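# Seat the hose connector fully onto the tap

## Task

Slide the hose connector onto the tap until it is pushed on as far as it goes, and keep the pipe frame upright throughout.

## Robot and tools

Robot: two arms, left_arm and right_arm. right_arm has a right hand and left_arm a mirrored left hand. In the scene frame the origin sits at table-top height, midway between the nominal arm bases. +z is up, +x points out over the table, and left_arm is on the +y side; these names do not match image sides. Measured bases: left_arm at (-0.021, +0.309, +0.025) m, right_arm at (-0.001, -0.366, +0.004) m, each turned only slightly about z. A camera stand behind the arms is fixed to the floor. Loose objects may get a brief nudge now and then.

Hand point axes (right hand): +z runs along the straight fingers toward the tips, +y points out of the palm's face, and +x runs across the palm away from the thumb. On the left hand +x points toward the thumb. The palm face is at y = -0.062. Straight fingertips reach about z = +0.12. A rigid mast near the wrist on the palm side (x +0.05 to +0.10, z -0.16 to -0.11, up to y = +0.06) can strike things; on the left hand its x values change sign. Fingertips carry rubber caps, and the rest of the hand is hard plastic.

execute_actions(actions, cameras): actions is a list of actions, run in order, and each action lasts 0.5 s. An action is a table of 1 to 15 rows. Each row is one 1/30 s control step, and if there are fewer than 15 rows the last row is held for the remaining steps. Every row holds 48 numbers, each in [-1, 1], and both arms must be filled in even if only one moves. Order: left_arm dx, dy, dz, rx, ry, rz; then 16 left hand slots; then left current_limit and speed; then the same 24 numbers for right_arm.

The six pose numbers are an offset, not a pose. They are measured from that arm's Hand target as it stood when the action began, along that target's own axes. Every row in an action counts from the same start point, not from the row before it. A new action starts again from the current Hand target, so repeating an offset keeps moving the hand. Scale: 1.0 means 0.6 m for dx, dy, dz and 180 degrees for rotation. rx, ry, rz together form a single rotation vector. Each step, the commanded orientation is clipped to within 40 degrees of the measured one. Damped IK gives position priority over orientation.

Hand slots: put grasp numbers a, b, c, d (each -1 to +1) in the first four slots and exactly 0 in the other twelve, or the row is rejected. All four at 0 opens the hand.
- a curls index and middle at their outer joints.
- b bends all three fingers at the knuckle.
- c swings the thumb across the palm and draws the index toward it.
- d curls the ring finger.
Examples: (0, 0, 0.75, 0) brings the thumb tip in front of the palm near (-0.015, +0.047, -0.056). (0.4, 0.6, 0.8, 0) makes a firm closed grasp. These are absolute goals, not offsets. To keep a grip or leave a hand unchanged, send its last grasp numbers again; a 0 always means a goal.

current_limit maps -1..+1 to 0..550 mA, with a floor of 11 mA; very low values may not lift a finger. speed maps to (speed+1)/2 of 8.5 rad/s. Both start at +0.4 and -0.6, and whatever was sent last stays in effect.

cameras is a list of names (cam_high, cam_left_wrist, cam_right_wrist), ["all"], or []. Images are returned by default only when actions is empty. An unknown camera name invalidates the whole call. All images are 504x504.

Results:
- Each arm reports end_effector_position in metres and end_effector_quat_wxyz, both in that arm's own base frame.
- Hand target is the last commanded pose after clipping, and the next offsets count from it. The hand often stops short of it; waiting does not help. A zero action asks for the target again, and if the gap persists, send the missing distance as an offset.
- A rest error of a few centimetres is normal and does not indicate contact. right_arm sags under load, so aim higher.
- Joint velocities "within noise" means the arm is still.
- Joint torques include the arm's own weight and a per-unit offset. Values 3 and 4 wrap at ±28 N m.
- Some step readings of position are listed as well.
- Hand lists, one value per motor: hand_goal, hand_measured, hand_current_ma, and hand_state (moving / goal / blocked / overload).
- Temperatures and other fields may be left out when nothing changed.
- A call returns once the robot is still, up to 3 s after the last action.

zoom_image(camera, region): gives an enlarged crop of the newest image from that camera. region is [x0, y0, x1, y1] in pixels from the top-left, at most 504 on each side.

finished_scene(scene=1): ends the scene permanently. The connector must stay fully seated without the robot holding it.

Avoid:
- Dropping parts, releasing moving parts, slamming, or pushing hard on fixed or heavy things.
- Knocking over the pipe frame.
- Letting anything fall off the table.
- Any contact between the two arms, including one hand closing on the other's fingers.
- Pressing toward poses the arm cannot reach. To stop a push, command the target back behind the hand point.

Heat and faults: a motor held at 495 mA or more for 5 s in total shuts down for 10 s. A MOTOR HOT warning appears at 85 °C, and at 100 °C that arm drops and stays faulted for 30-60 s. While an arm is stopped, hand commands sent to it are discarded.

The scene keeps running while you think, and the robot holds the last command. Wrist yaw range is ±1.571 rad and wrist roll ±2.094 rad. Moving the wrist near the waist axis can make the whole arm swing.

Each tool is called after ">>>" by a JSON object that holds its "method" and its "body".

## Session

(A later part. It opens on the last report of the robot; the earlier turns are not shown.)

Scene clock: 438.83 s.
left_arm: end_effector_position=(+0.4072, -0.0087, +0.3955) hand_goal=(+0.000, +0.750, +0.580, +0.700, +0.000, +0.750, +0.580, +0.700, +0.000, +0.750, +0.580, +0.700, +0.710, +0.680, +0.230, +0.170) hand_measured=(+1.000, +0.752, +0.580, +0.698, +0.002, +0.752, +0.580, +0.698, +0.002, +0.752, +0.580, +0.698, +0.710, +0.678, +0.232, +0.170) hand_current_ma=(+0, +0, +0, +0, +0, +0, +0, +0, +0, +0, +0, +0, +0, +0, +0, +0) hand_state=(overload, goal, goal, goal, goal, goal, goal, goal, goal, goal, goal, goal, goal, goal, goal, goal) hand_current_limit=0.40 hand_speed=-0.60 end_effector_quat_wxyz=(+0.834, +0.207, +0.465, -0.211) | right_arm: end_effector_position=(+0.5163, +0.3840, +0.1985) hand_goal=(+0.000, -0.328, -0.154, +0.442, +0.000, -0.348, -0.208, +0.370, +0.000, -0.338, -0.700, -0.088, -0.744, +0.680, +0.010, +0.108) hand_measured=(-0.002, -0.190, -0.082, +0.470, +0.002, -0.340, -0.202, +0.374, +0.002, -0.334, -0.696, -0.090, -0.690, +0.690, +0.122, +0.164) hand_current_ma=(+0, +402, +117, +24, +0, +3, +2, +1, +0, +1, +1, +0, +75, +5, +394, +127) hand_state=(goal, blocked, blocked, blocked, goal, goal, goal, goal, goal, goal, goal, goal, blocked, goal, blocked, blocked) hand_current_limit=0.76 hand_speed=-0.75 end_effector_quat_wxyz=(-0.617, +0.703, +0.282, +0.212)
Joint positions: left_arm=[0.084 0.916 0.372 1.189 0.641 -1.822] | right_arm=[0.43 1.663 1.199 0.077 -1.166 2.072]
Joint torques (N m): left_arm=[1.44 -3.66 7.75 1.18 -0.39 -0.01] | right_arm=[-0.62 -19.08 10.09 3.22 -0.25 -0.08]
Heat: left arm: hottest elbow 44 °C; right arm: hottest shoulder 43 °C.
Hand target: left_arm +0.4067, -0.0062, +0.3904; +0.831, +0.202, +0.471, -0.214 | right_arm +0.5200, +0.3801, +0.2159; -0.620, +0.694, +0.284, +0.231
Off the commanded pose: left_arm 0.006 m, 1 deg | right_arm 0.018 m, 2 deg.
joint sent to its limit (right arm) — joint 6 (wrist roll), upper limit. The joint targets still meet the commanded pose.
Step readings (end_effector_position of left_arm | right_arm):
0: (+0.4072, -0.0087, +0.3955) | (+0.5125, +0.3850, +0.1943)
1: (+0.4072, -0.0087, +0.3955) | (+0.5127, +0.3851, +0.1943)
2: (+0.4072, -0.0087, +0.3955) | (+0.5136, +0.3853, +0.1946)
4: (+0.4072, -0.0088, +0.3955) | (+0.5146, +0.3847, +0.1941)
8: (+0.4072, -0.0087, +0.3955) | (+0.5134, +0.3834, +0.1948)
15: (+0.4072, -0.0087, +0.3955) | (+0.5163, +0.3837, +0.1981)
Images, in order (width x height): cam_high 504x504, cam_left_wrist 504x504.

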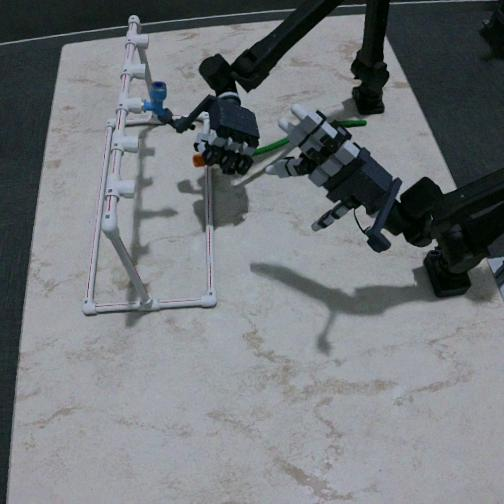

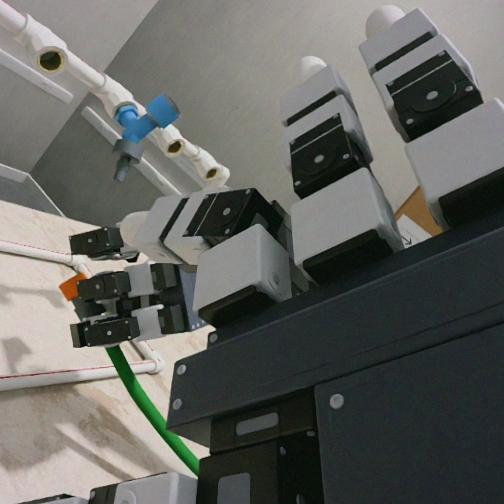

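>>> {"method": "execute_actions", "body": {"actions": [[[0,0,0,0,0,0,0,0,0,0,0,0,0,0,0,0,0,0,0,0,0,0,0.4,-0.6,0.0163,0.0065,-0.016,0,0.02,-0.05,0.41,0.66,0.88,0.8,0,0,0,0,0,0,0,0,0,0,0,0,0.76,-0.75]]], "cameras": ["cam_left_wrist"]}}

>>> {"method": "zoom_image", "body": {"camera": "cam_left_wrist", "region": [0, 100, 252, 352]}}

Scene clock: 440.30 s.
left_arm: end_effector_position=(+0.4072, -0.0087, +0.3955) hand_goal=(+0.000, +0.750, +0.580, +0.700, +0.000, +0.750, +0.580, +0.700, +0.000, +0.750, +0.580, +0.700, +0.710, +0.680, +0.230, +0.170) hand_measured=(+1.000, +0.752, +0.580, +0.698, +0.002, +0.752, +0.580, +0.698, +0.002, +0.752, +0.580, +0.698, +0.710, +0.678, +0.232, +0.170) hand_current_ma=(+0, +0, +0, +0, +0, +0, +0, +0, +0, +0, +0, +0, +0, +0, +0, +0) hand_state=(overload, goal, goal, goal, goal, goal, goal, goal, goal, goal, goal, goal, goal, goal, goal, goal) hand_current_limit=0.40 hand_speed=-0.60 end_effector_quat_wxyz=(+0.834, +0.207, +0.465, -0.211) | right_arm: end_effector_position=(+0.5258, +0.3744, +0.2037) hand_goal=(+0.000, -0.328, -0.154, +0.442, +0.000, -0.348, -0.208, +0.370, +0.000, -0.338, -0.700, -0.088, -0.744, +0.680, +0.010, +0.108) hand_measured=(+0.004, -0.194, -0.082, +0.470, +0.000, -0.340, -0.202, +0.372, +0.002, -0.334, -0.696, -0.090, -0.692, +0.690, +0.122, +0.164) hand_current_ma=(+1, +381, +117, +24, +0, +3, +2, +0, +0, +1, +1, +0, +72, +5, +394, +127) hand_state=(goal, blocked, blocked, blocked, goal, goal, goal, goal, goal, goal, goal, goal, blocked, goal, blocked, blocked) hand_current_limit=0.76 hand_speed=-0.75 end_effector_quat_wxyz=(-0.610, +0.674, +0.310, +0.279)
Joint positions: left_arm=[0.084 0.916 0.372 1.189 0.641 -1.822] | right_arm=[0.414 1.646 1.12 0.282 -1.147 2.058]
Joint torques (N m): left_arm=[1.44 -3.66 7.76 1.18 -0.39 0] | right_arm=[-0.5 -18.02 9.84 3.38 -0.12 -0.27]
Heat: left arm: hottest elbow 44 °C; right arm: hottest shoulder 43 °C.
Hand target: left_arm +0.4067, -0.0062, +0.3904; +0.831, +0.202, +0.471, -0.214 | right_arm +0.5300, +0.3713, +0.2207; -0.608, +0.662, +0.318, +0.300
Off the commanded pose: left_arm 0.006 m, 1 deg | right_arm 0.018 m, 3 deg.
Step readings (end_effector_position of left_arm | right_arm):
0: (+0.4072, -0.0087, +0.3955) | (+0.5162, +0.3839, +0.1985)
1: (+0.4072, -0.0087, +0.3955) | (+0.5165, +0.3837, +0.1983)
2: (+0.4072, -0.0087, +0.3955) | (+0.5177, +0.3832, +0.1986)
4: (+0.4072, -0.0087, +0.3955) | (+0.5189, +0.3811, +0.1987)
8: (+0.4072, -0.0087, +0.3955) | (+0.5198, +0.3760, +0.1980)
15: (+0.4072, -0.0087, +0.3955) | (+0.5242, +0.3748, +0.2018)
Images, in order (width x height): cam_left_wrist 504x504.

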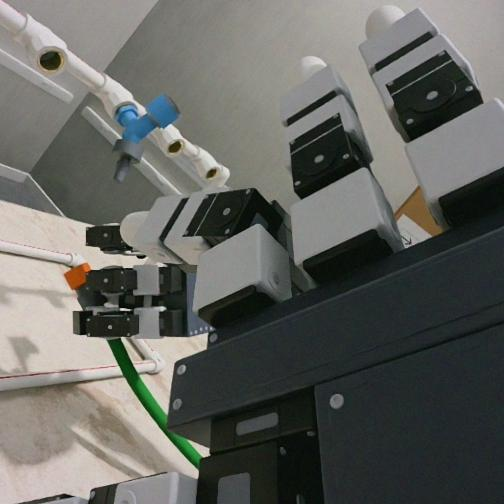

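Scaled by 2.000 from the camera's 504x504 image, which has a finer 720x720 frame.

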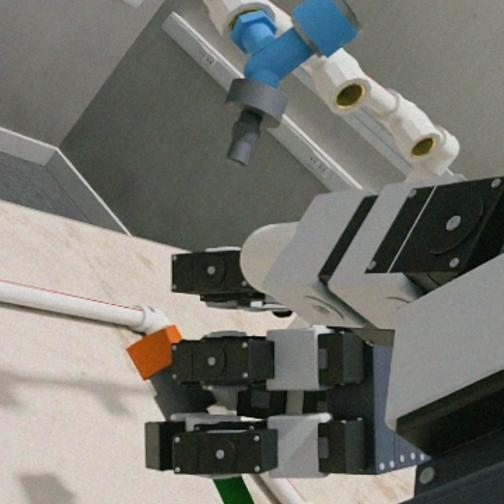

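>>> {"method": "execute_actions", "body": {"actions": [[[0,0,0,0,0,0,0,0,0,0,0,0,0,0,0,0,0,0,0,0,0,0,0.4,-0.6,0.016,0.009,-0.0148,0,0.012,-0.06,0.41,0.66,0.88,0.8,0,0,0,0,0,0,0,0,0,0,0,0,0.76,-0.75]]], "cameras": ["cam_left_wrist","cam_high"]}}

>>> {"method": "zoom_image", "body": {"camera": "cam_left_wrist", "region": [0, 100, 252, 352]}}

>>> {"method": "zoom_image", "body": {"camera": "cam_high", "region": [130, 60, 290, 220]}}

Scene clock: 442.00 s.
left_arm: end_effector_position=(+0.4072, -0.0087, +0.3955) hand_goal=(+0.000, +0.750, +0.580, +0.700, +0.000, +0.750, +0.580, +0.700, +0.000, +0.750, +0.580, +0.700, +0.710, +0.680, +0.230, +0.170) hand_measured=(+1.000, +0.752, +0.580, +0.698, +0.002, +0.752, +0.580, +0.698, +0.002, +0.752, +0.580, +0.698, +0.710, +0.678, +0.232, +0.170) hand_current_ma=(+0, +0, +0, +0, +0, +0, +0, +0, +0, +0, +0, +0, +0, +0, +0, +0) hand_state=(overload, goal, goal, goal, goal, goal, goal, goal, goal, goal, goal, goal, goal, goal, goal, goal) hand_current_limit=0.40 hand_speed=-0.60 end_effector_quat_wxyz=(+0.834, +0.207, +0.465, -0.211) | right_arm: end_effector_position=(+0.5345, +0.3665, +0.2086) hand_goal=(+0.000, -0.328, -0.154, +0.442, +0.000, -0.348, -0.208, +0.370, +0.000, -0.338, -0.700, -0.088, -0.744, +0.680, +0.010, +0.108) hand_measured=(+0.008, -0.196, -0.082, +0.470, -0.002, -0.340, -0.202, +0.372, +0.002, -0.334, -0.696, -0.090, -0.694, +0.690, +0.122, +0.164) hand_current_ma=(+2, +366, +117, +24, +0, +3, +1, +0, +0, +1, +1, +0, +68, +5, +394, +127) hand_state=(goal, blocked, blocked, blocked, goal, goal, goal, goal, goal, goal, goal, goal, blocked, goal, blocked, blocked) hand_current_limit=0.76 hand_speed=-0.75 end_effector_quat_wxyz=(+0.590, -0.639, -0.354, -0.344)
Joint positions: left_arm=[0.084 0.916 0.372 1.189 0.641 -1.822] | right_arm=[0.401 1.642 1.066 0.415 -1.144 1.961]
Joint torques (N m): left_arm=[1.49 -3.66 7.76 1.18 -0.39 -0.01] | right_arm=[-0.62 -17.55 9.85 3.56 -0.09 -0.47]
Heat: left arm: hottest elbow 44 °C; right arm: hottest shoulder 43 °C.
Hand target: left_arm +0.4067, -0.0062, +0.3904; +0.831, +0.202, +0.471, -0.214 | right_arm +0.5401, +0.3627, +0.2257; +0.583, -0.624, -0.367, -0.369
Off the commanded pose: left_arm 0.006 m, 1 deg | right_arm 0.018 m, 4 deg.
Step readings (end_effector_position of left_arm | right_arm):
0: (+0.4072, -0.0087, +0.3955) | (+0.5259, +0.3744, +0.2038)
1: (+0.4072, -0.0087, +0.3955) | (+0.5259, +0.3744, +0.2038)
2: (+0.4072, -0.0087, +0.3955) | (+0.5267, +0.3740, +0.2043)
4: (+0.4072, -0.0087, +0.3955) | (+0.5288, +0.3714, +0.2048)
8: (+0.4072, -0.0087, +0.3955) | (+0.5296, +0.3681, +0.2026)
15: (+0.4072, -0.0087, +0.3955) | (+0.5336, +0.3663, +0.2068)
Images, in order (width x height): cam_high 504x504, cam_left_wrist 504x504.

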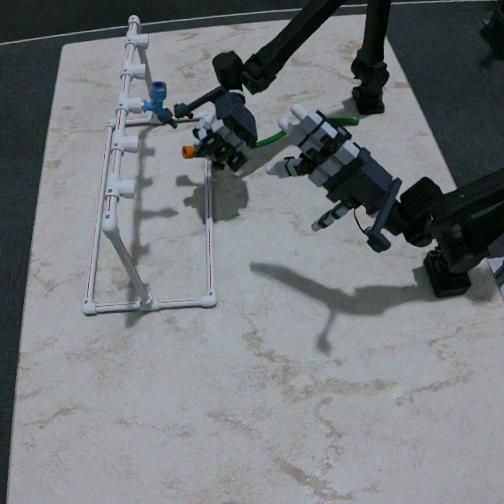

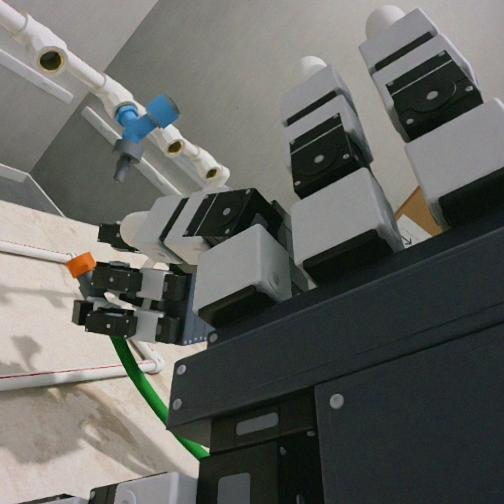

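Scaled by 2.000 from the camera's 504x504 image, which has a finer 720x720 frame.

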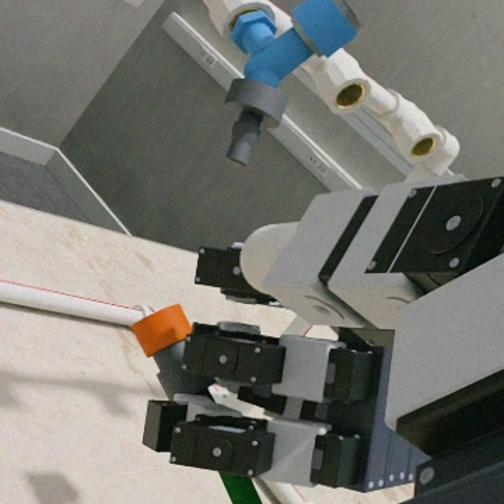

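Scaled by 3.150 from the camera's 504x504 image, which has a finer 720x720 frame.

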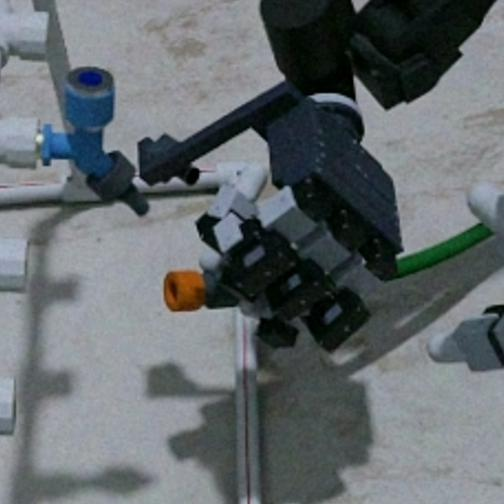

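>>> {"method": "execute_actions", "body": {"actions": [], "cameras": ["cam_right_wrist"]}}

Scene clock: 446.20 s.
left_arm: end_effector_position=(+0.4072, -0.0087, +0.3955) hand_goal=(+0.000, +0.750, +0.580, +0.700, +0.000, +0.750, +0.580, +0.700, +0.000, +0.750, +0.580, +0.700, +0.710, +0.680, +0.230, +0.170) hand_measured=(+1.000, +0.752, +0.580, +0.698, +0.002, +0.752, +0.580, +0.698, +0.002, +0.752, +0.580, +0.698, +0.710, +0.678, +0.232, +0.170) hand_current_ma=(+0, +0, +0, +0, +0, +0, +0, +0, +0, +0, +0, +0, +0, +0, +0, +0) hand_state=(overload, goal, goal, goal, goal, goal, goal, goal, goal, goal, goal, goal, goal, goal, goal, goal) hand_current_limit=0.40 hand_speed=-0.60 end_effector_quat_wxyz=(+0.834, +0.207, +0.465, -0.211) | right_arm: end_effector_position=(+0.5345, +0.3665, +0.2086) hand_goal=(+0.000, -0.328, -0.154, +0.442, +0.000, -0.348, -0.208, +0.370, +0.000, -0.338, -0.700, -0.088, -0.744, +0.680, +0.010, +0.108) hand_measured=(+0.008, -0.196, -0.082, +0.470, -0.002, -0.340, -0.202, +0.372, +0.002, -0.334, -0.696, -0.090, -0.694, +0.690, +0.122, +0.164) hand_current_ma=(+2, +366, +117, +24, +0, +3, +1, +0, +0, +1, +1, +0, +68, +5, +394, +127) hand_state=(goal, blocked, blocked, blocked, goal, goal, goal, goal, goal, goal, goal, goal, blocked, goal, blocked, blocked) hand_current_limit=0.76 hand_speed=-0.75 end_effector_quat_wxyz=(+0.590, -0.639, -0.354, -0.344)
Joint positions: left_arm=[0.084 0.916 0.372 1.189 0.641 -1.822] | right_arm=[0.401 1.642 1.066 0.415 -1.144 1.961]
Joint velocities: within noise
Joint torques (N m): left_arm=[1.44 -3.66 7.76 1.2 -0.39 0] | right_arm=[-0.5 -17.49 9.83 3.52 -0.09 -0.51]
Motor temperatures (°C): left_arm=[37 35 43 36 29 32] | right_arm=[35 43 43 33 34 30]
Heat: left arm: hottest elbow 43 °C; right arm: hottest shoulder 43 °C.
Hand target: left_arm +0.4067, -0.0062, +0.3904; +0.831, +0.202, +0.471, -0.214 | right_arm +0.5401, +0.3627, +0.2257; +0.583, -0.624, -0.367, -0.369
Off the commanded pose: left_arm 0.006 m, 1 deg | right_arm 0.018 m, 4 deg.
Images, in order (width x height): cam_right_wrist 504x504.

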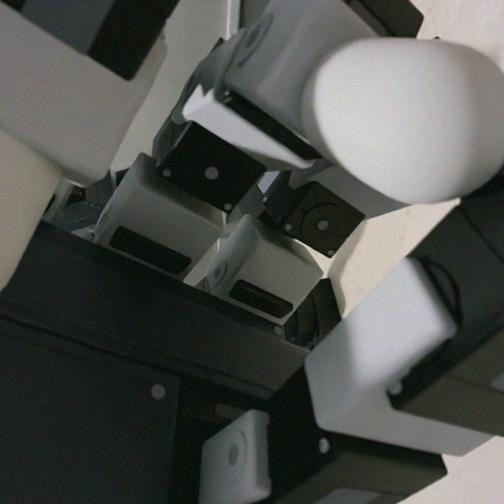

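>>> {"method": "execute_actions", "body": {"actions": [[[0.052,-0.207,0.0315,0.134,-0.0007,0.1293,0,0,0,0,0,0,0,0,0,0,0,0,0,0,0,0,0.4,-0.6,0,0,0,0,0,0,0.41,0.66,0.88,0.8,0,0,0,0,0,0,0,0,0,0,0,0,0.76,-0.75]]], "cameras": ["cam_high","cam_left_wrist"]}}

Scene clock: 460.80 s.
left_arm: end_effector_position=(+0.3655, -0.1216, +0.3530) hand_goal=(+0.000, +0.750, +0.580, +0.700, +0.000, +0.750, +0.580, +0.700, +0.000, +0.750, +0.580, +0.700, +0.710, +0.680, +0.230, +0.170) hand_measured=(+1.000, +0.756, +0.580, +0.698, +0.002, +0.756, +0.580, +0.698, +0.002, +0.756, +0.580, +0.698, +0.714, +0.678, +0.232, +0.170) hand_current_ma=(+0, +0, +0, +0, +0, +1, +0, +0, +0, +1, +0, +0, +0, +0, +0, +0) hand_state=(overload, goal, goal, goal, goal, goal, goal, goal, goal, goal, goal, goal, goal, goal, goal, goal) hand_current_limit=0.40 hand_speed=-0.60 end_effector_quat_wxyz=(+0.798, +0.456, +0.367, -0.143) | right_arm: end_effector_position=(+0.5345, +0.3665, +0.2086) hand_goal=(+0.000, -0.328, -0.154, +0.442, +0.000, -0.348, -0.208, +0.370, +0.000, -0.338, -0.700, -0.088, -0.744, +0.680, +0.010, +0.108) hand_measured=(+0.008, -0.196, -0.082, +0.470, -0.002, -0.340, -0.202, +0.372, +0.002, -0.334, -0.696, -0.090, -0.694, +0.690, +0.122, +0.164) hand_current_ma=(+2, +366, +117, +24, +0, +3, +1, +0, +0, +1, +1, +0, +68, +5, +394, +127) hand_state=(goal, blocked, blocked, blocked, goal, goal, goal, goal, goal, goal, goal, goal, blocked, goal, blocked, blocked) hand_current_limit=0.76 hand_speed=-0.75 end_effector_quat_wxyz=(+0.590, -0.639, -0.354, -0.344)
Joint positions: left_arm=[-0.112 1.03 0.263 1.29 0.89 -1.275] | right_arm=[0.401 1.642 1.066 0.415 -1.144 1.961]
Joint velocities: left_arm=[-0.044 0.015 -0.017 -0.022 -0.051 -0.022] | right_arm=[within noise]
Joint torques (N m): left_arm=[0.15 -3.43 7.76 1.17 -0.59 0.35] | right_arm=[-0.62 -17.44 9.87 3.6 -0.09 -0.5]
Heat: left arm: hottest elbow 42 °C; right arm: hottest shoulder 43 °C.
Hand target: left_arm +0.3665, -0.1242, +0.3554; +0.797, +0.460, +0.366, -0.137 | right_arm +0.5401, +0.3627, +0.2257; +0.583, -0.624, -0.367, -0.369
Off the commanded pose: left_arm 0.004 m, 1 deg | right_arm 0.018 m, 4 deg.
Step readings (end_effector_position of left_arm | right_arm):
0: (+0.4072, -0.0087, +0.3955) | (+0.5345, +0.3665, +0.2086)
1: (+0.4067, -0.0112, +0.3947) | (+0.5345, +0.3665, +0.2086)
2: (+0.4039, -0.0184, +0.3939) | (+0.5345, +0.3665, +0.2086)
4: (+0.3910, -0.0516, +0.3844) | (+0.5345, +0.3665, +0.2086)
8: (+0.3698, -0.1102, +0.3516) | (+0.5345, +0.3665, +0.2086)
15: (+0.3693, -0.1216, +0.3459) | (+0.5345, +0.3665, +0.2086)
Images, in order (width x height): cam_high 504x504, cam_left_wrist 504x504.

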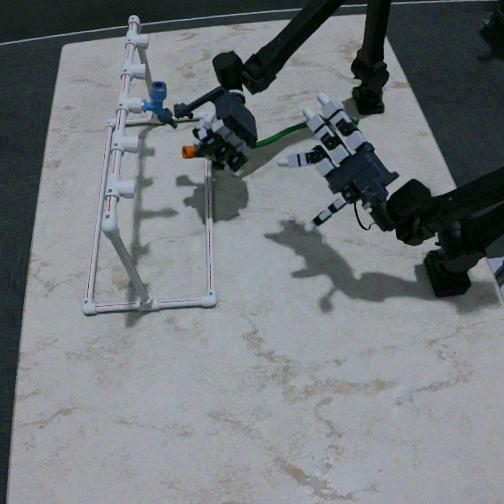

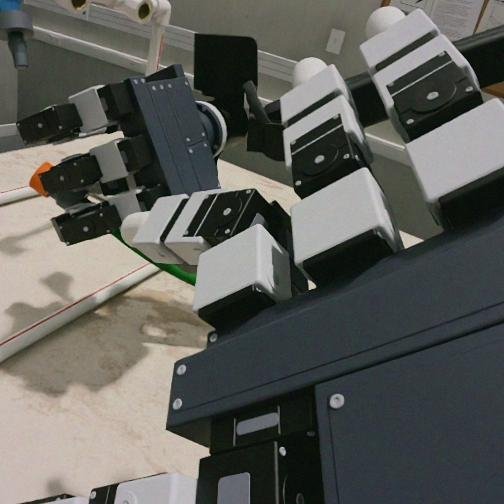

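>>> {"method": "execute_actions", "body": {"actions": [], "cameras": ["all"]}}

Scene clock: 462.43 s.
left_arm: end_effector_position=(+0.3655, -0.1216, +0.3531) hand_goal=(+0.000, +0.750, +0.580, +0.700, +0.000, +0.750, +0.580, +0.700, +0.000, +0.750, +0.580, +0.700, +0.710, +0.680, +0.230, +0.170) hand_measured=(+1.000, +0.756, +0.580, +0.698, +0.002, +0.756, +0.580, +0.698, +0.002, +0.756, +0.580, +0.698, +0.714, +0.678, +0.232, +0.170) hand_current_ma=(+0, +0, +0, +0, +0, +1, +0, +0, +0, +1, +0, +0, +0, +0, +0, +0) hand_state=(overload, goal, goal, goal, goal, goal, goal, goal, goal, goal, goal, goal, goal, goal, goal, goal) hand_current_limit=0.40 hand_speed=-0.60 end_effector_quat_wxyz=(+0.798, +0.457, +0.367, -0.143) | right_arm: end_effector_position=(+0.5345, +0.3665, +0.2086) hand_goal=(+0.000, -0.328, -0.154, +0.442, +0.000, -0.348, -0.208, +0.370, +0.000, -0.338, -0.700, -0.088, -0.744, +0.680, +0.010, +0.108) hand_measured=(+0.008, -0.196, -0.082, +0.470, -0.002, -0.340, -0.202, +0.372, +0.002, -0.334, -0.696, -0.090, -0.694, +0.690, +0.122, +0.164) hand_current_ma=(+2, +366, +117, +24, +0, +3, +1, +0, +0, +1, +1, +0, +68, +5, +394, +127) hand_state=(goal, blocked, blocked, blocked, goal, goal, goal, goal, goal, goal, goal, goal, blocked, goal, blocked, blocked) hand_current_limit=0.76 hand_speed=-0.75 end_effector_quat_wxyz=(+0.590, -0.639, -0.354, -0.344)
Joint positions: left_arm=[-0.112 1.03 0.263 1.29 0.89 -1.275] | right_arm=[0.401 1.642 1.066 0.415 -1.144 1.961]
Joint velocities: within noise
Joint torques (N m): left_arm=[0.15 -3.43 7.75 1.17 -0.59 0.31] | right_arm=[-0.56 -17.32 9.87 3.63 -0.1 -0.49]
Motor temperatures (°C): left_arm=[37 35 42 36 29 32] | right_arm=[35 43 43 33 34 30]
Heat: left arm: hottest elbow 42 °C; right arm: hottest shoulder 43 °C.
Hand target: left_arm +0.3665, -0.1242, +0.3554; +0.797, +0.460, +0.366, -0.137 | right_arm +0.5401, +0.3627, +0.2257; +0.583, -0.624, -0.367, -0.369
Off the commanded pose: left_arm 0.004 m, 1 deg | right_arm 0.018 m, 4 deg.

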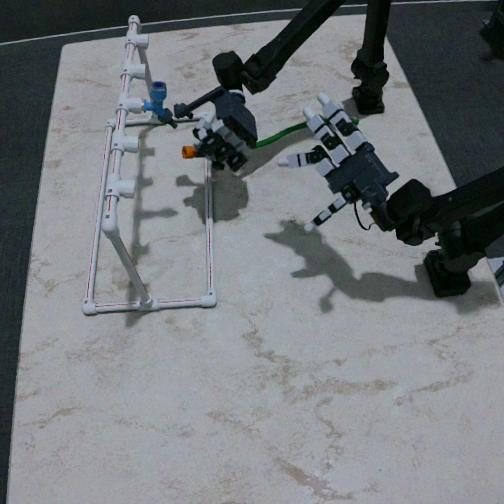

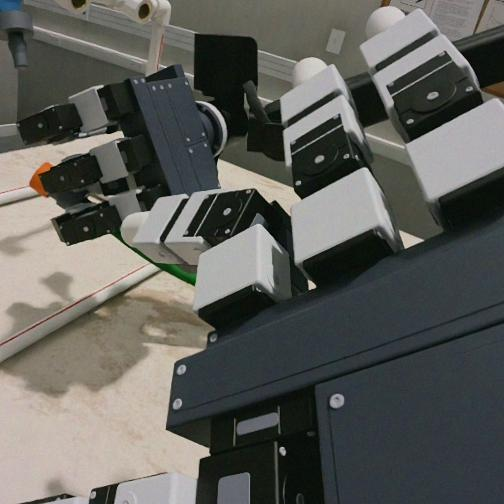

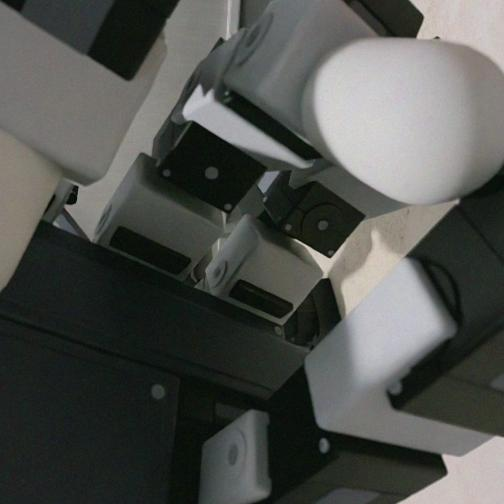

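>>> {"method": "execute_actions", "body": {"actions": [[[0,0,0,0.134,-0.0007,0.1293,0,0,0,0,0,0,0,0,0,0,0,0,0,0,0,0,0.4,-0.6,0,0,0,0,0,0,0.41,0.66,0.88,0.8,0,0,0,0,0,0,0,0,0,0,0,0,0.76,-0.75]],[[0,0,0,0,0,0,0,0,0,0,0,0,0,0,0,0,0,0,0,0,0,0,0.4,-0.6,0,0,0,0,0,0,0.41,0.66,0.88,0.8,0,0,0,0,0,0,0,0,0,0,0,0,0.76,-0.75]]], "cameras": ["cam_high"]}}

Scene clock: 465.73 s.
left_arm: end_effector_position=(+0.3596, -0.1245, +0.3301) hand_goal=(+0.000, +0.750, +0.580, +0.700, +0.000, +0.750, +0.580, +0.700, +0.000, +0.750, +0.580, +0.700, +0.710, +0.680, +0.230, +0.170) hand_measured=(+1.000, +0.756, +0.580, +0.698, +0.002, +0.758, +0.580, +0.698, +0.002, +0.758, +0.580, +0.698, +0.716, +0.678, +0.232, +0.170) hand_current_ma=(+0, +1, +0, +0, +0, +1, +0, +0, +0, +1, +0, +0, +0, +0, +0, +0) hand_state=(overload, goal, goal, goal, goal, goal, goal, goal, goal, goal, goal, goal, goal, goal, goal, goal) hand_current_limit=0.40 hand_speed=-0.60 end_effector_quat_wxyz=(+0.711, +0.657, +0.236, -0.083) | right_arm: end_effector_position=(+0.5345, +0.3665, +0.2086) hand_goal=(+0.000, -0.328, -0.154, +0.442, +0.000, -0.348, -0.208, +0.370, +0.000, -0.338, -0.700, -0.088, -0.744, +0.680, +0.010, +0.108) hand_measured=(+0.008, -0.196, -0.082, +0.470, -0.002, -0.340, -0.202, +0.372, +0.002, -0.334, -0.696, -0.090, -0.694, +0.690, +0.122, +0.164) hand_current_ma=(+2, +366, +117, +24, +0, +3, +1, +0, +0, +1, +1, +0, +68, +5, +394, +127) hand_state=(goal, blocked, blocked, blocked, goal, goal, goal, goal, goal, goal, goal, goal, blocked, goal, blocked, blocked) hand_current_limit=0.76 hand_speed=-0.75 end_effector_quat_wxyz=(+0.590, -0.639, -0.354, -0.344)
Joint positions: left_arm=[0.113 1.094 0.364 0.951 1.452 -0.681] | right_arm=[0.401 1.642 1.066 0.415 -1.144 1.961]
Joint torques (N m): left_arm=[0.79 -5.6 11.49 0.98 -0.42 0.34] | right_arm=[-0.5 -17.55 9.84 3.62 -0.09 -0.5]
Heat: left arm: hottest elbow 43 °C; right arm: hottest shoulder 43 °C.
Hand target: left_arm +0.3665, -0.1242, +0.3555; +0.696, +0.679, +0.229, -0.048 | right_arm +0.5401, +0.3627, +0.2257; +0.583, -0.624, -0.367, -0.369
Off the commanded pose: left_arm 0.026 m, 5 deg | right_arm 0.018 m, 4 deg.
Step readings (end_effector_position of left_arm | right_arm):
0: (+0.3655, -0.1216, +0.3531) | (+0.5345, +0.3665, +0.2086)
1: (+0.3640, -0.1239, +0.3527) | (+0.5345, +0.3665, +0.2086)
2: (+0.3581, -0.1318, +0.3502) | (+0.5345, +0.3665, +0.2086)
4: (+0.3477, -0.1406, +0.3378) | (+0.5345, +0.3665, +0.2086)
8: (+0.3517, -0.1269, +0.3184) | (+0.5345, +0.3665, +0.2086)
15: (+0.3597, -0.1244, +0.3332) | (+0.5345, +0.3665, +0.2086)
16: (+0.3601, -0.1246, +0.3335) | (+0.5345, +0.3665, +0.2086)
17: (+0.3606, -0.1247, +0.3331) | (+0.5345, +0.3665, +0.2086)
19: (+0.3614, -0.1247, +0.3312) | (+0.5345, +0.3665, +0.2086)
23: (+0.3619, -0.1248, +0.3293) | (+0.5345, +0.3665, +0.2086)
30: (+0.3611, -0.1243, +0.3301) | (+0.5345, +0.3665, +0.2086)
Images, in order (width x height): cam_high 504x504.

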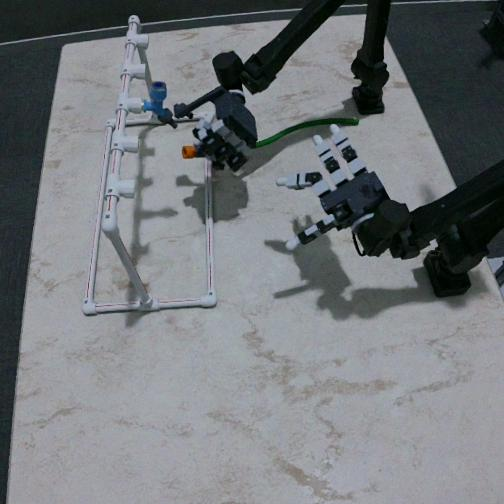

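>>> {"method": "execute_actions", "body": {"actions": [[[0,0,0,0.134,-0.0007,0.1293,0,0,0,0,0,0,0,0,0,0,0,0,0,0,0,0,0.4,-0.6,0,0,0,0,0,0,0.41,0.66,0.88,0.8,0,0,0,0,0,0,0,0,0,0,0,0,0.76,-0.75]],[[0,0,0,0,0,0,0,0,0,0,0,0,0,0,0,0,0,0,0,0,0,0,0.4,-0.6,0,0,0,0,0,0,0.41,0.66,0.88,0.8,0,0,0,0,0,0,0,0,0,0,0,0,0.76,-0.75]]], "cameras": ["cam_high", "cam_left_wrist"]}}

Scene clock: 467.57 s.
left_arm: end_effector_position=(+0.3573, -0.1266, +0.3387) hand_goal=(+0.000, +0.750, +0.580, +0.700, +0.000, +0.750, +0.580, +0.700, +0.000, +0.750, +0.580, +0.700, +0.710, +0.680, +0.230, +0.170) hand_measured=(+1.000, +0.756, +0.580, +0.698, +0.002, +0.758, +0.580, +0.698, +0.002, +0.758, +0.580, +0.698, +0.716, +0.678, +0.232, +0.170) hand_current_ma=(+0, +1, +0, +0, +0, +1, +0, +0, +0, +1, +0, +0, +1, +0, +0, +0) hand_state=(overload, goal, goal, goal, goal, goal, goal, goal, goal, goal, goal, goal, goal, goal, goal, goal) hand_current_limit=0.40 hand_speed=-0.60 end_effector_quat_wxyz=(+0.706, +0.705, +0.072, +0.019) | right_arm: end_effector_position=(+0.5345, +0.3665, +0.2086) hand_goal=(+0.000, -0.328, -0.154, +0.442, +0.000, -0.348, -0.208, +0.370, +0.000, -0.338, -0.700, -0.088, -0.744, +0.680, +0.010, +0.108) hand_measured=(+0.008, -0.196, -0.082, +0.470, -0.002, -0.340, -0.202, +0.372, +0.002, -0.334, -0.696, -0.090, -0.694, +0.690, +0.122, +0.164) hand_current_ma=(+2, +366, +117, +24, +0, +3, +1, +0, +0, +1, +1, +0, +68, +5, +394, +127) hand_state=(goal, blocked, blocked, blocked, goal, goal, goal, goal, goal, goal, goal, goal, blocked, goal, blocked, blocked) hand_current_limit=0.76 hand_speed=-0.75 end_effector_quat_wxyz=(+0.590, -0.639, -0.354, -0.344)
Joint positions: left_arm=[0.138 1.277 0.459 1.125 1.581 -0.383] | right_arm=[0.401 1.642 1.066 0.415 -1.144 1.961]
Joint torques (N m): left_arm=[1.14 -5.83 10.78 1.62 -0.33 0.21] | right_arm=[-0.44 -17.49 9.85 3.6 -0.09 -0.5]
Heat: left arm: hottest elbow 43 °C; right arm: hottest shoulder 43 °C.
Hand target: left_arm +0.3665, -0.1242, +0.3555; +0.535, +0.840, +0.073, +0.045 | right_arm +0.5401, +0.3627, +0.2257; +0.583, -0.624, -0.367, -0.369
Off the commanded pose: left_arm 0.019 m, 25 deg | right_arm 0.018 m, 4 deg.
joint sent to its limit (left arm) — joint 5 (wrist yaw), upper limit. The joint targets are off in orientation, not in position.
Step readings (end_effector_position of left_arm | right_arm):
0: (+0.3595, -0.1245, +0.3301) | (+0.5345, +0.3665, +0.2086)
1: (+0.3585, -0.1251, +0.3303) | (+0.5345, +0.3665, +0.2086)
2: (+0.3554, -0.1270, +0.3309) | (+0.5345, +0.3665, +0.2086)
4: (+0.3515, -0.1299, +0.3312) | (+0.5345, +0.3665, +0.2086)
8: (+0.3624, -0.1264, +0.3270) | (+0.5345, +0.3665, +0.2086)
15: (+0.3605, -0.1262, +0.3331) | (+0.5345, +0.3665, +0.2086)
16: (+0.3599, -0.1262, +0.3344) | (+0.5345, +0.3665, +0.2086)
17: (+0.3595, -0.1263, +0.3355) | (+0.5345, +0.3665, +0.2086)
19: (+0.3587, -0.1264, +0.3373) | (+0.5345, +0.3665, +0.2086)
23: (+0.3579, -0.1265, +0.3385) | (+0.5345, +0.3665, +0.2086)
30: (+0.3577, -0.1266, +0.3384) | (+0.5345, +0.3665, +0.2086)
Images, in order (width x height): cam_high 504x504, cam_left_wrist 504x504.

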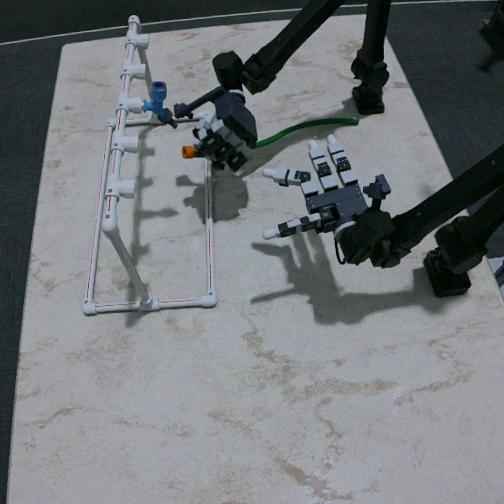

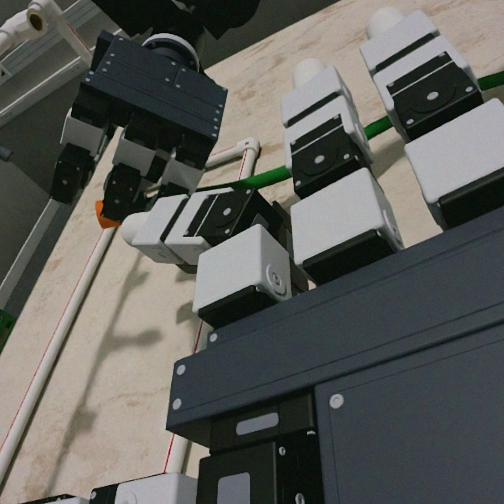

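>>> {"method": "execute_actions", "body": {"actions": [[[0,0,0,-0.0544,0.1575,-0.0564,0,0,0,0,0,0,0,0,0,0,0,0,0,0,0,0,0.4,-0.6,0,0,0,0,0,0,0.41,0.66,0.88,0.8,0,0,0,0,0,0,0,0,0,0,0,0,0.76,-0.75]],[[0,0,0,0,0,0,0,0,0,0,0,0,0,0,0,0,0,0,0,0,0,0,0.4,-0.6,0,0,0,0,0,0,0.41,0.66,0.88,0.8,0,0,0,0,0,0,0,0,0,0,0,0,0.76,-0.75]]], "cameras": ["cam_high"]}}

Scene clock: 474.23 s.
left_arm: end_effector_position=(+0.3585, -0.1228, +0.3158) hand_goal=(+0.000, +0.750, +0.580, +0.700, +0.000, +0.750, +0.580, +0.700, +0.000, +0.750, +0.580, +0.700, +0.710, +0.680, +0.230, +0.170) hand_measured=(+1.000, +0.758, +0.580, +0.698, +0.000, +0.760, +0.580, +0.698, +0.000, +0.760, +0.580, +0.698, +0.718, +0.678, +0.230, +0.170) hand_current_ma=(+0, +1, +0, +0, +0, +2, +0, +0, +0, +2, +0, +0, +1, +0, +0, +0) hand_state=(overload, goal, goal, goal, goal, goal, goal, goal, goal, goal, goal, goal, goal, goal, goal, goal) hand_current_limit=0.40 hand_speed=-0.60 end_effector_quat_wxyz=(+0.570, +0.745, +0.295, +0.182) | right_arm: end_effector_position=(+0.5345, +0.3665, +0.2086) hand_goal=(+0.000, -0.328, -0.154, +0.442, +0.000, -0.348, -0.208, +0.370, +0.000, -0.338, -0.700, -0.088, -0.744, +0.680, +0.010, +0.108) hand_measured=(+0.008, -0.196, -0.082, +0.470, -0.002, -0.340, -0.202, +0.372, +0.002, -0.334, -0.696, -0.090, -0.694, +0.690, +0.122, +0.164) hand_current_ma=(+2, +366, +117, +24, +0, +3, +1, +0, +0, +1, +1, +0, +68, +5, +394, +127) hand_state=(goal, blocked, blocked, blocked, goal, goal, goal, goal, goal, goal, goal, goal, blocked, goal, blocked, blocked) hand_current_limit=0.76 hand_speed=-0.75 end_effector_quat_wxyz=(+0.590, -0.639, -0.354, -0.344)
Joint positions: left_arm=[0.032 0.734 0.423 -0.142 0.866 0.286] | right_arm=[0.401 1.642 1.066 0.415 -1.144 1.961]
Joint torques (N m): left_arm=[0.73 -2.84 15.12 1.43 0.18 0.3] | right_arm=[-0.56 -17.44 9.89 3.63 -0.1 -0.5]
Heat: left arm: hottest elbow 43 °C; right arm: hottest shoulder 43 °C.
Hand target: left_arm +0.3665, -0.1242, +0.3555; +0.572, +0.746, +0.270, +0.208 | right_arm +0.5401, +0.3627, +0.2257; +0.583, -0.624, -0.367, -0.369
Off the commanded pose: left_arm 0.040 m, 4 deg | right_arm 0.018 m, 4 deg.
Step readings (end_effector_position of left_arm | right_arm):
0: (+0.3573, -0.1266, +0.3387) | (+0.5345, +0.3665, +0.2086)
1: (+0.3591, -0.1257, +0.3394) | (+0.5345, +0.3665, +0.2086)
2: (+0.3683, -0.1215, +0.3423) | (+0.5345, +0.3665, +0.2086)
4: (+0.3819, -0.1123, +0.3491) | (+0.5345, +0.3665, +0.2086)
8: (+0.3791, -0.1122, +0.3509) | (+0.5345, +0.3665, +0.2086)
15: (+0.3728, -0.1171, +0.3514) | (+0.5345, +0.3665, +0.2086)
16: (+0.3718, -0.1170, +0.3502) | (+0.5345, +0.3665, +0.2086)
17: (+0.3706, -0.1169, +0.3482) | (+0.5345, +0.3665, +0.2086)
19: (+0.3682, -0.1166, +0.3430) | (+0.5345, +0.3665, +0.2086)
23: (+0.3631, -0.1170, +0.3264) | (+0.5345, +0.3665, +0.2086)
30: (+0.3603, -0.1193, +0.3115) | (+0.5345, +0.3665, +0.2086)
Images, in order (width x height): cam_high 504x504.

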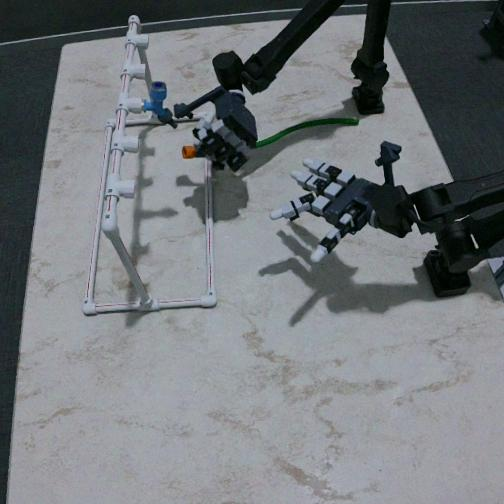

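>>> {"method": "execute_actions", "body": {"actions": [[[-0.0837,0.0325,0.1213,0.0715,-0.0514,0.0195,0,0,0,0,0,0,0,0,0,0,0,0,0,0,0,0,0.4,-0.6,0,0,0,0,0,0,0.41,0.66,0.88,0.8,0,0,0,0,0,0,0,0,0,0,0,0,0.76,-0.75]],[[0,0,0,0,0,0,0,0,0,0,0,0,0,0,0,0,0,0,0,0,0,0,0.4,-0.6,0,0,0,0,0,0,0.41,0.66,0.88,0.8,0,0,0,0,0,0,0,0,0,0,0,0,0.76,-0.75]]], "cameras": ["cam_high"]}}

Scene clock: 476.83 s.
left_arm: end_effector_position=(+0.3669, -0.2073, +0.3198) hand_goal=(+0.000, +0.750, +0.580, +0.700, +0.000, +0.750, +0.580, +0.700, +0.000, +0.750, +0.580, +0.700, +0.710, +0.680, +0.230, +0.170) hand_measured=(+1.000, +0.758, +0.580, +0.698, +0.000, +0.760, +0.580, +0.698, +0.000, +0.760, +0.580, +0.698, +0.718, +0.678, +0.230, +0.170) hand_current_ma=(+0, +1, +0, +0, +0, +2, +0, +0, +0, +2, +0, +0, +1, +0, +0, +0) hand_state=(overload, goal, goal, goal, goal, goal, goal, goal, goal, goal, goal, goal, goal, goal, goal, goal) hand_current_limit=0.40 hand_speed=-0.60 end_effector_quat_wxyz=(+0.489, +0.830, +0.243, +0.112) | right_arm: end_effector_position=(+0.5345, +0.3665, +0.2086) hand_goal=(+0.000, -0.328, -0.154, +0.442, +0.000, -0.348, -0.208, +0.370, +0.000, -0.338, -0.700, -0.088, -0.744, +0.680, +0.010, +0.108) hand_measured=(+0.008, -0.196, -0.082, +0.470, -0.002, -0.340, -0.202, +0.372, +0.002, -0.334, -0.696, -0.090, -0.694, +0.690, +0.122, +0.164) hand_current_ma=(+2, +366, +117, +24, +0, +3, +1, +0, +0, +1, +1, +0, +68, +5, +394, +127) hand_state=(goal, blocked, blocked, blocked, goal, goal, goal, goal, goal, goal, goal, goal, blocked, goal, blocked, blocked) hand_current_limit=0.76 hand_speed=-0.75 end_effector_quat_wxyz=(+0.590, -0.639, -0.354, -0.344)
Joint positions: left_arm=[-0.208 0.856 0.648 -0.509 0.713 0.458] | right_arm=[0.401 1.642 1.066 0.415 -1.144 1.961]
Joint torques (N m): left_arm=[0.15 -3.19 15.49 1.32 0.28 0.24] | right_arm=[-0.56 -17.44 9.87 3.63 -0.1 -0.49]
Heat: left arm: hottest elbow 44 °C; right arm: hottest shoulder 43 °C.
Hand target: left_arm +0.3763, -0.2141, +0.3555; +0.498, +0.827, +0.222, +0.134 | right_arm +0.5401, +0.3627, +0.2257; +0.583, -0.624, -0.367, -0.369
Off the commanded pose: left_arm 0.037 m, 4 deg | right_arm 0.018 m, 4 deg.
Step readings (end_effector_position of left_arm | right_arm):
0: (+0.3584, -0.1228, +0.3158) | (+0.5345, +0.3665, +0.2086)
1: (+0.3588, -0.1230, +0.3154) | (+0.5345, +0.3665, +0.2086)
2: (+0.3599, -0.1253, +0.3136) | (+0.5345, +0.3665, +0.2086)
4: (+0.3587, -0.1437, +0.3116) | (+0.5345, +0.3665, +0.2086)
8: (+0.3518, -0.1890, +0.3190) | (+0.5345, +0.3665, +0.2086)
15: (+0.3664, -0.2049, +0.3235) | (+0.5345, +0.3665, +0.2086)
16: (+0.3673, -0.2053, +0.3227) | (+0.5345, +0.3665, +0.2086)
17: (+0.3677, -0.2058, +0.3217) | (+0.5345, +0.3665, +0.2086)
19: (+0.3677, -0.2064, +0.3198) | (+0.5345, +0.3665, +0.2086)
23: (+0.3670, -0.2069, +0.3183) | (+0.5345, +0.3665, +0.2086)
30: (+0.3669, -0.2073, +0.3196) | (+0.5345, +0.3665, +0.2086)
Images, in order (width x height): cam_high 504x504.

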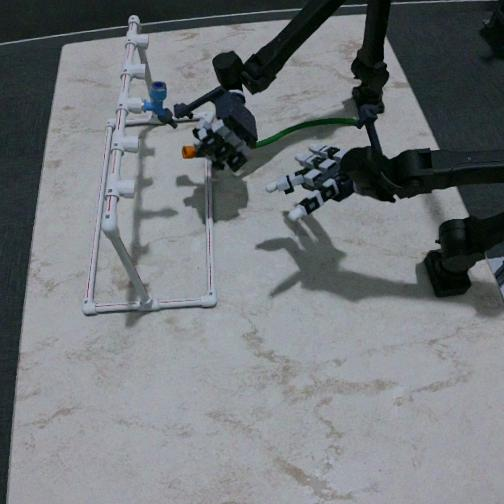

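>>> {"method": "execute_actions", "body": {"actions": [[[-0.0529,-0.0007,0.1587,0,-0.0737,0.0388,0,0,0,0,0,0,0,0,0,0,0,0,0,0,0,0,0.4,-0.6,0,0,0,0,0,0,0.41,0.66,0.88,0.8,0,0,0,0,0,0,0,0,0,0,0,0,0.76,-0.75]],[[-0.0148,0.0037,0.1665,0,0,0,0,0,0,0,0,0,0,0,0,0,0,0,0,0,0,0,0.4,-0.6,0,0,0,0,0,0,0.41,0.66,0.88,0.8,0,0,0,0,0,0,0,0,0,0,0,0,0.76,-0.75]]], "cameras": ["cam_high", "cam_left_wrist"]}}

Scene clock: 479.80 s.
left_arm: end_effector_position=(+0.3865, -0.3809, +0.2319) hand_goal=(+0.000, +0.750, +0.580, +0.700, +0.000, +0.750, +0.580, +0.700, +0.000, +0.750, +0.580, +0.700, +0.710, +0.680, +0.230, +0.170) hand_measured=(+0.998, +0.758, +0.580, +0.698, +0.000, +0.760, +0.580, +0.698, +0.000, +0.760, +0.580, +0.698, +0.718, +0.678, +0.228, +0.170) hand_current_ma=(+0, +1, +0, +0, +0, +2, +0, +0, +0, +2, +0, +0, +1, +0, +0, +0) hand_state=(overload, goal, goal, goal, goal, goal, goal, goal, goal, goal, goal, goal, goal, goal, goal, goal) hand_current_limit=0.40 hand_speed=-0.60 end_effector_quat_wxyz=(+0.491, +0.862, +0.121, +0.043) | right_arm: end_effector_position=(+0.5345, +0.3665, +0.2086) hand_goal=(+0.000, -0.328, -0.154, +0.442, +0.000, -0.348, -0.208, +0.370, +0.000, -0.338, -0.700, -0.088, -0.744, +0.680, +0.010, +0.108) hand_measured=(+0.008, -0.196, -0.082, +0.470, -0.002, -0.340, -0.202, +0.372, +0.002, -0.334, -0.696, -0.090, -0.694, +0.690, +0.122, +0.164) hand_current_ma=(+2, +366, +117, +24, +0, +3, +1, +0, +0, +1, +1, +0, +68, +5, +394, +127) hand_state=(goal, blocked, blocked, blocked, goal, goal, goal, goal, goal, goal, goal, goal, blocked, goal, blocked, blocked) hand_current_limit=0.76 hand_speed=-0.75 end_effector_quat_wxyz=(+0.590, -0.639, -0.354, -0.344)
Joint positions: left_arm=[-0.562 1.348 0.742 -0.096 0.649 0.421] | right_arm=[0.401 1.642 1.066 0.415 -1.144 1.961]
Joint torques (N m): left_arm=[0.91 -10.34 13.2 2.25 0.22 0.01] | right_arm=[-0.62 -17.38 9.87 3.66 -0.1 -0.5]
Heat: left arm: hottest elbow 44 °C; right arm: hottest shoulder 43 °C.
Hand target: left_arm +0.4054, -0.3914, +0.2659; +0.512, +0.849, +0.112, +0.067 | right_arm +0.5401, +0.3627, +0.2257; +0.583, -0.624, -0.367, -0.369
Off the commanded pose: left_arm 0.040 m, 4 deg | right_arm 0.018 m, 4 deg.
Step readings (end_effector_position of left_arm | right_arm):
0: (+0.3668, -0.2074, +0.3197) | (+0.5345, +0.3665, +0.2086)
1: (+0.3665, -0.2081, +0.3195) | (+0.5345, +0.3665, +0.2086)
2: (+0.3653, -0.2128, +0.3188) | (+0.5345, +0.3665, +0.2086)
4: (+0.3632, -0.2322, +0.3141) | (+0.5345, +0.3665, +0.2086)
8: (+0.3659, -0.2758, +0.2805) | (+0.5345, +0.3665, +0.2086)
15: (+0.3731, -0.2899, +0.2588) | (+0.5345, +0.3665, +0.2086)
16: (+0.3741, -0.2910, +0.2616) | (+0.5345, +0.3665, +0.2086)
17: (+0.3772, -0.2946, +0.2639) | (+0.5345, +0.3665, +0.2086)
19: (+0.3800, -0.3125, +0.2657) | (+0.5345, +0.3665, +0.2086)
23: (+0.3736, -0.3628, +0.2512) | (+0.5345, +0.3665, +0.2086)
30: (+0.3809, -0.3792, +0.2231) | (+0.5345, +0.3665, +0.2086)
Images, in order (width x height): cam_high 504x504, cam_left_wrist 504x504.

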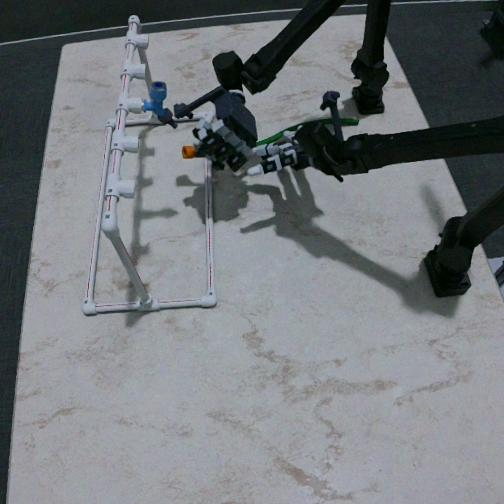

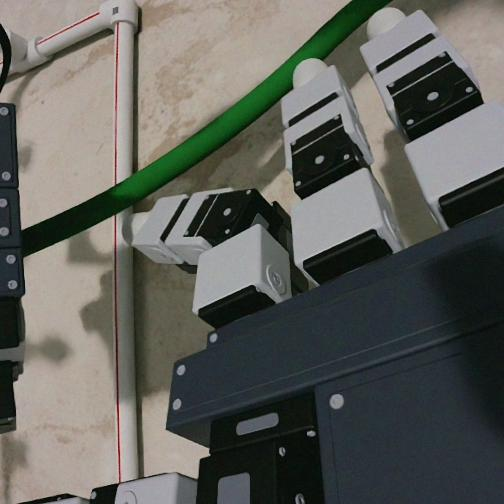

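>>> {"method": "zoom_image", "body": {"camera": "cam_left_wrist", "region": [0, 0, 440, 300]}}

>>> {"method": "zoom_image", "body": {"camera": "cam_high", "region": [160, 60, 400, 220]}}

Scaled by 1.145 from the camera's 504x504 image, which has a finer 720x720 frame.

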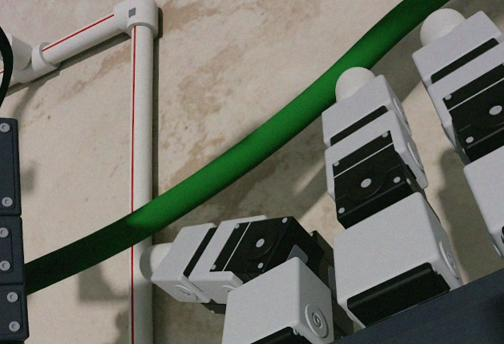

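Scaled by 2.100 from the camera's 504x504 image, which has a finer 720x720 frame.

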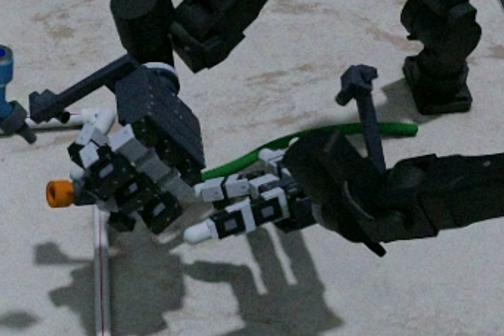

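>>> {"method": "execute_actions", "body": {"actions": [[[-0.0516,-0.0142,0.0798,0,0,0,0,0,-0.17,0,0,0,0,0,0,0,0,0,0,0,0,0,0.4,-0.6,0,0,0,0,0,0,0.41,0.66,0.88,0.8,0,0,0,0,0,0,0,0,0,0,0,0,0.76,-0.75]],[[0,0,0,0,0,0,0,0,-0.17,0,0,0,0,0,0,0,0,0,0,0,0,0,0.4,-0.6,0,0,0,0,0,0,0.41,0.66,0.88,0.8,0,0,0,0,0,0,0,0,0,0,0,0,0.76,-0.75]]], "cameras": ["cam_high", "cam_left_wrist"]}}

Scene clock: 486.53 s.
left_arm: end_effector_position=(+0.3718, -0.4288, +0.2135) hand_goal=(+0.000, +0.810, +0.674, +0.700, +0.000, +0.750, +0.580, +0.650, +0.000, +0.708, +0.580, +0.700, +1.000, +0.680, +0.272, +0.196) hand_measured=(+0.998, +0.814, +0.674, +0.698, +0.000, +0.760, +0.580, +0.654, +0.000, +0.724, +0.580, +0.698, +1.000, +0.678, +0.268, +0.194) hand_current_ma=(+0, +0, +0, +0, +0, +2, +0, +0, +0, +4, +0, +0, +0, +0, -1, +0) hand_state=(overload, goal, goal, goal, goal, goal, goal, goal, goal, goal, goal, goal, goal, goal, goal, goal) hand_current_limit=0.40 hand_speed=-0.60 end_effector_quat_wxyz=(+0.495, +0.860, +0.115, +0.052) | right_arm: end_effector_position=(+0.5348, +0.3666, +0.2092) hand_goal=(+0.000, -0.328, -0.154, +0.442, +0.000, -0.348, -0.208, +0.370, +0.000, -0.338, -0.700, -0.088, -0.744, +0.680, +0.010, +0.108) hand_measured=(+0.008, -0.198, -0.082, +0.470, -0.004, -0.340, -0.204, +0.372, +0.002, -0.334, -0.696, -0.090, -0.694, +0.690, +0.122, +0.164) hand_current_ma=(+2, +362, +117, +24, +0, +3, +1, +0, +0, +1, +1, +0, +66, +5, +394, +127) hand_state=(goal, blocked, blocked, blocked, goal, goal, goal, goal, goal, goal, goal, goal, blocked, goal, blocked, blocked) hand_current_limit=0.76 hand_speed=-0.75 end_effector_quat_wxyz=(+0.590, -0.638, -0.355, -0.345)
Joint positions: left_arm=[-0.685 1.43 0.742 0.056 0.547 0.337] | right_arm=[0.401 1.642 1.066 0.418 -1.144 1.959]
Joint torques (N m): left_arm=[0.97 -10.87 11.37 2.37 0.11 -0.01] | right_arm=[-0.5 -17.44 9.84 3.51 -0.1 -0.48]
Heat: left arm: hottest elbow 44 °C; right arm: hottest elbow 43 °C.
Hand target: left_arm +0.3853, -0.4365, +0.2360; +0.512, +0.849, +0.112, +0.067 | right_arm +0.5401, +0.3627, +0.2258; +0.583, -0.624, -0.367, -0.369
Off the commanded pose: left_arm 0.027 m, 3 deg | right_arm 0.018 m, 4 deg.
Step readings (end_effector_position of left_arm | right_arm):
0: (+0.3865, -0.3809, +0.2318) | (+0.5345, +0.3665, +0.2086)
1: (+0.3871, -0.3809, +0.2321) | (+0.5345, +0.3665, +0.2086)
2: (+0.3888, -0.3822, +0.2325) | (+0.5345, +0.3665, +0.2086)
4: (+0.3891, -0.3913, +0.2331) | (+0.5345, +0.3665, +0.2086)
8: (+0.3739, -0.4184, +0.2240) | (+0.5345, +0.3665, +0.2086)
15: (+0.3706, -0.4288, +0.2122) | (+0.5346, +0.3666, +0.2088)
16: (+0.3709, -0.4289, +0.2126) | (+0.5346, +0.3666, +0.2089)
17: (+0.3711, -0.4289, +0.2130) | (+0.5347, +0.3666, +0.2090)
19: (+0.3713, -0.4288, +0.2132) | (+0.5348, +0.3666, +0.2091)
23: (+0.3717, -0.4288, +0.2133) | (+0.5348, +0.3666, +0.2092)
30: (+0.3718, -0.4288, +0.2135) | (+0.5348, +0.3666, +0.2092)
Images, in order (width x height): cam_high 504x504, cam_left_wrist 504x504.

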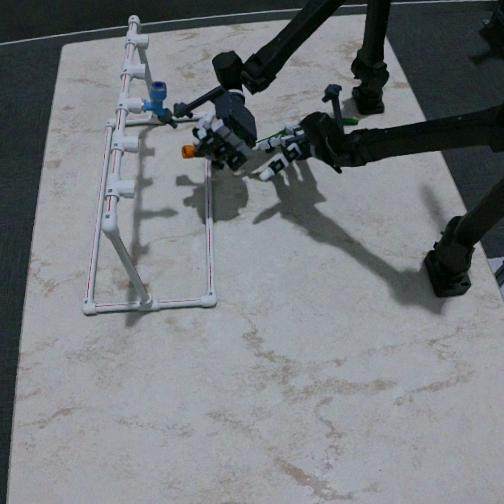

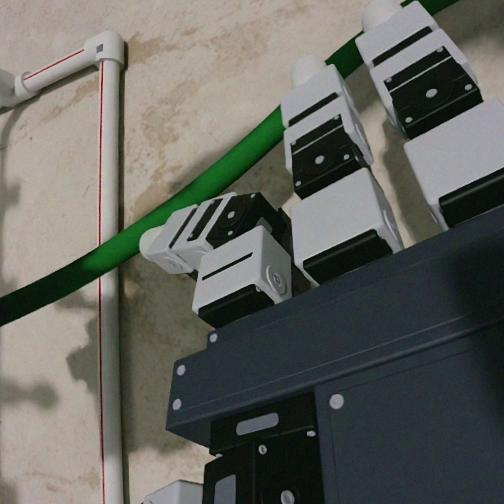

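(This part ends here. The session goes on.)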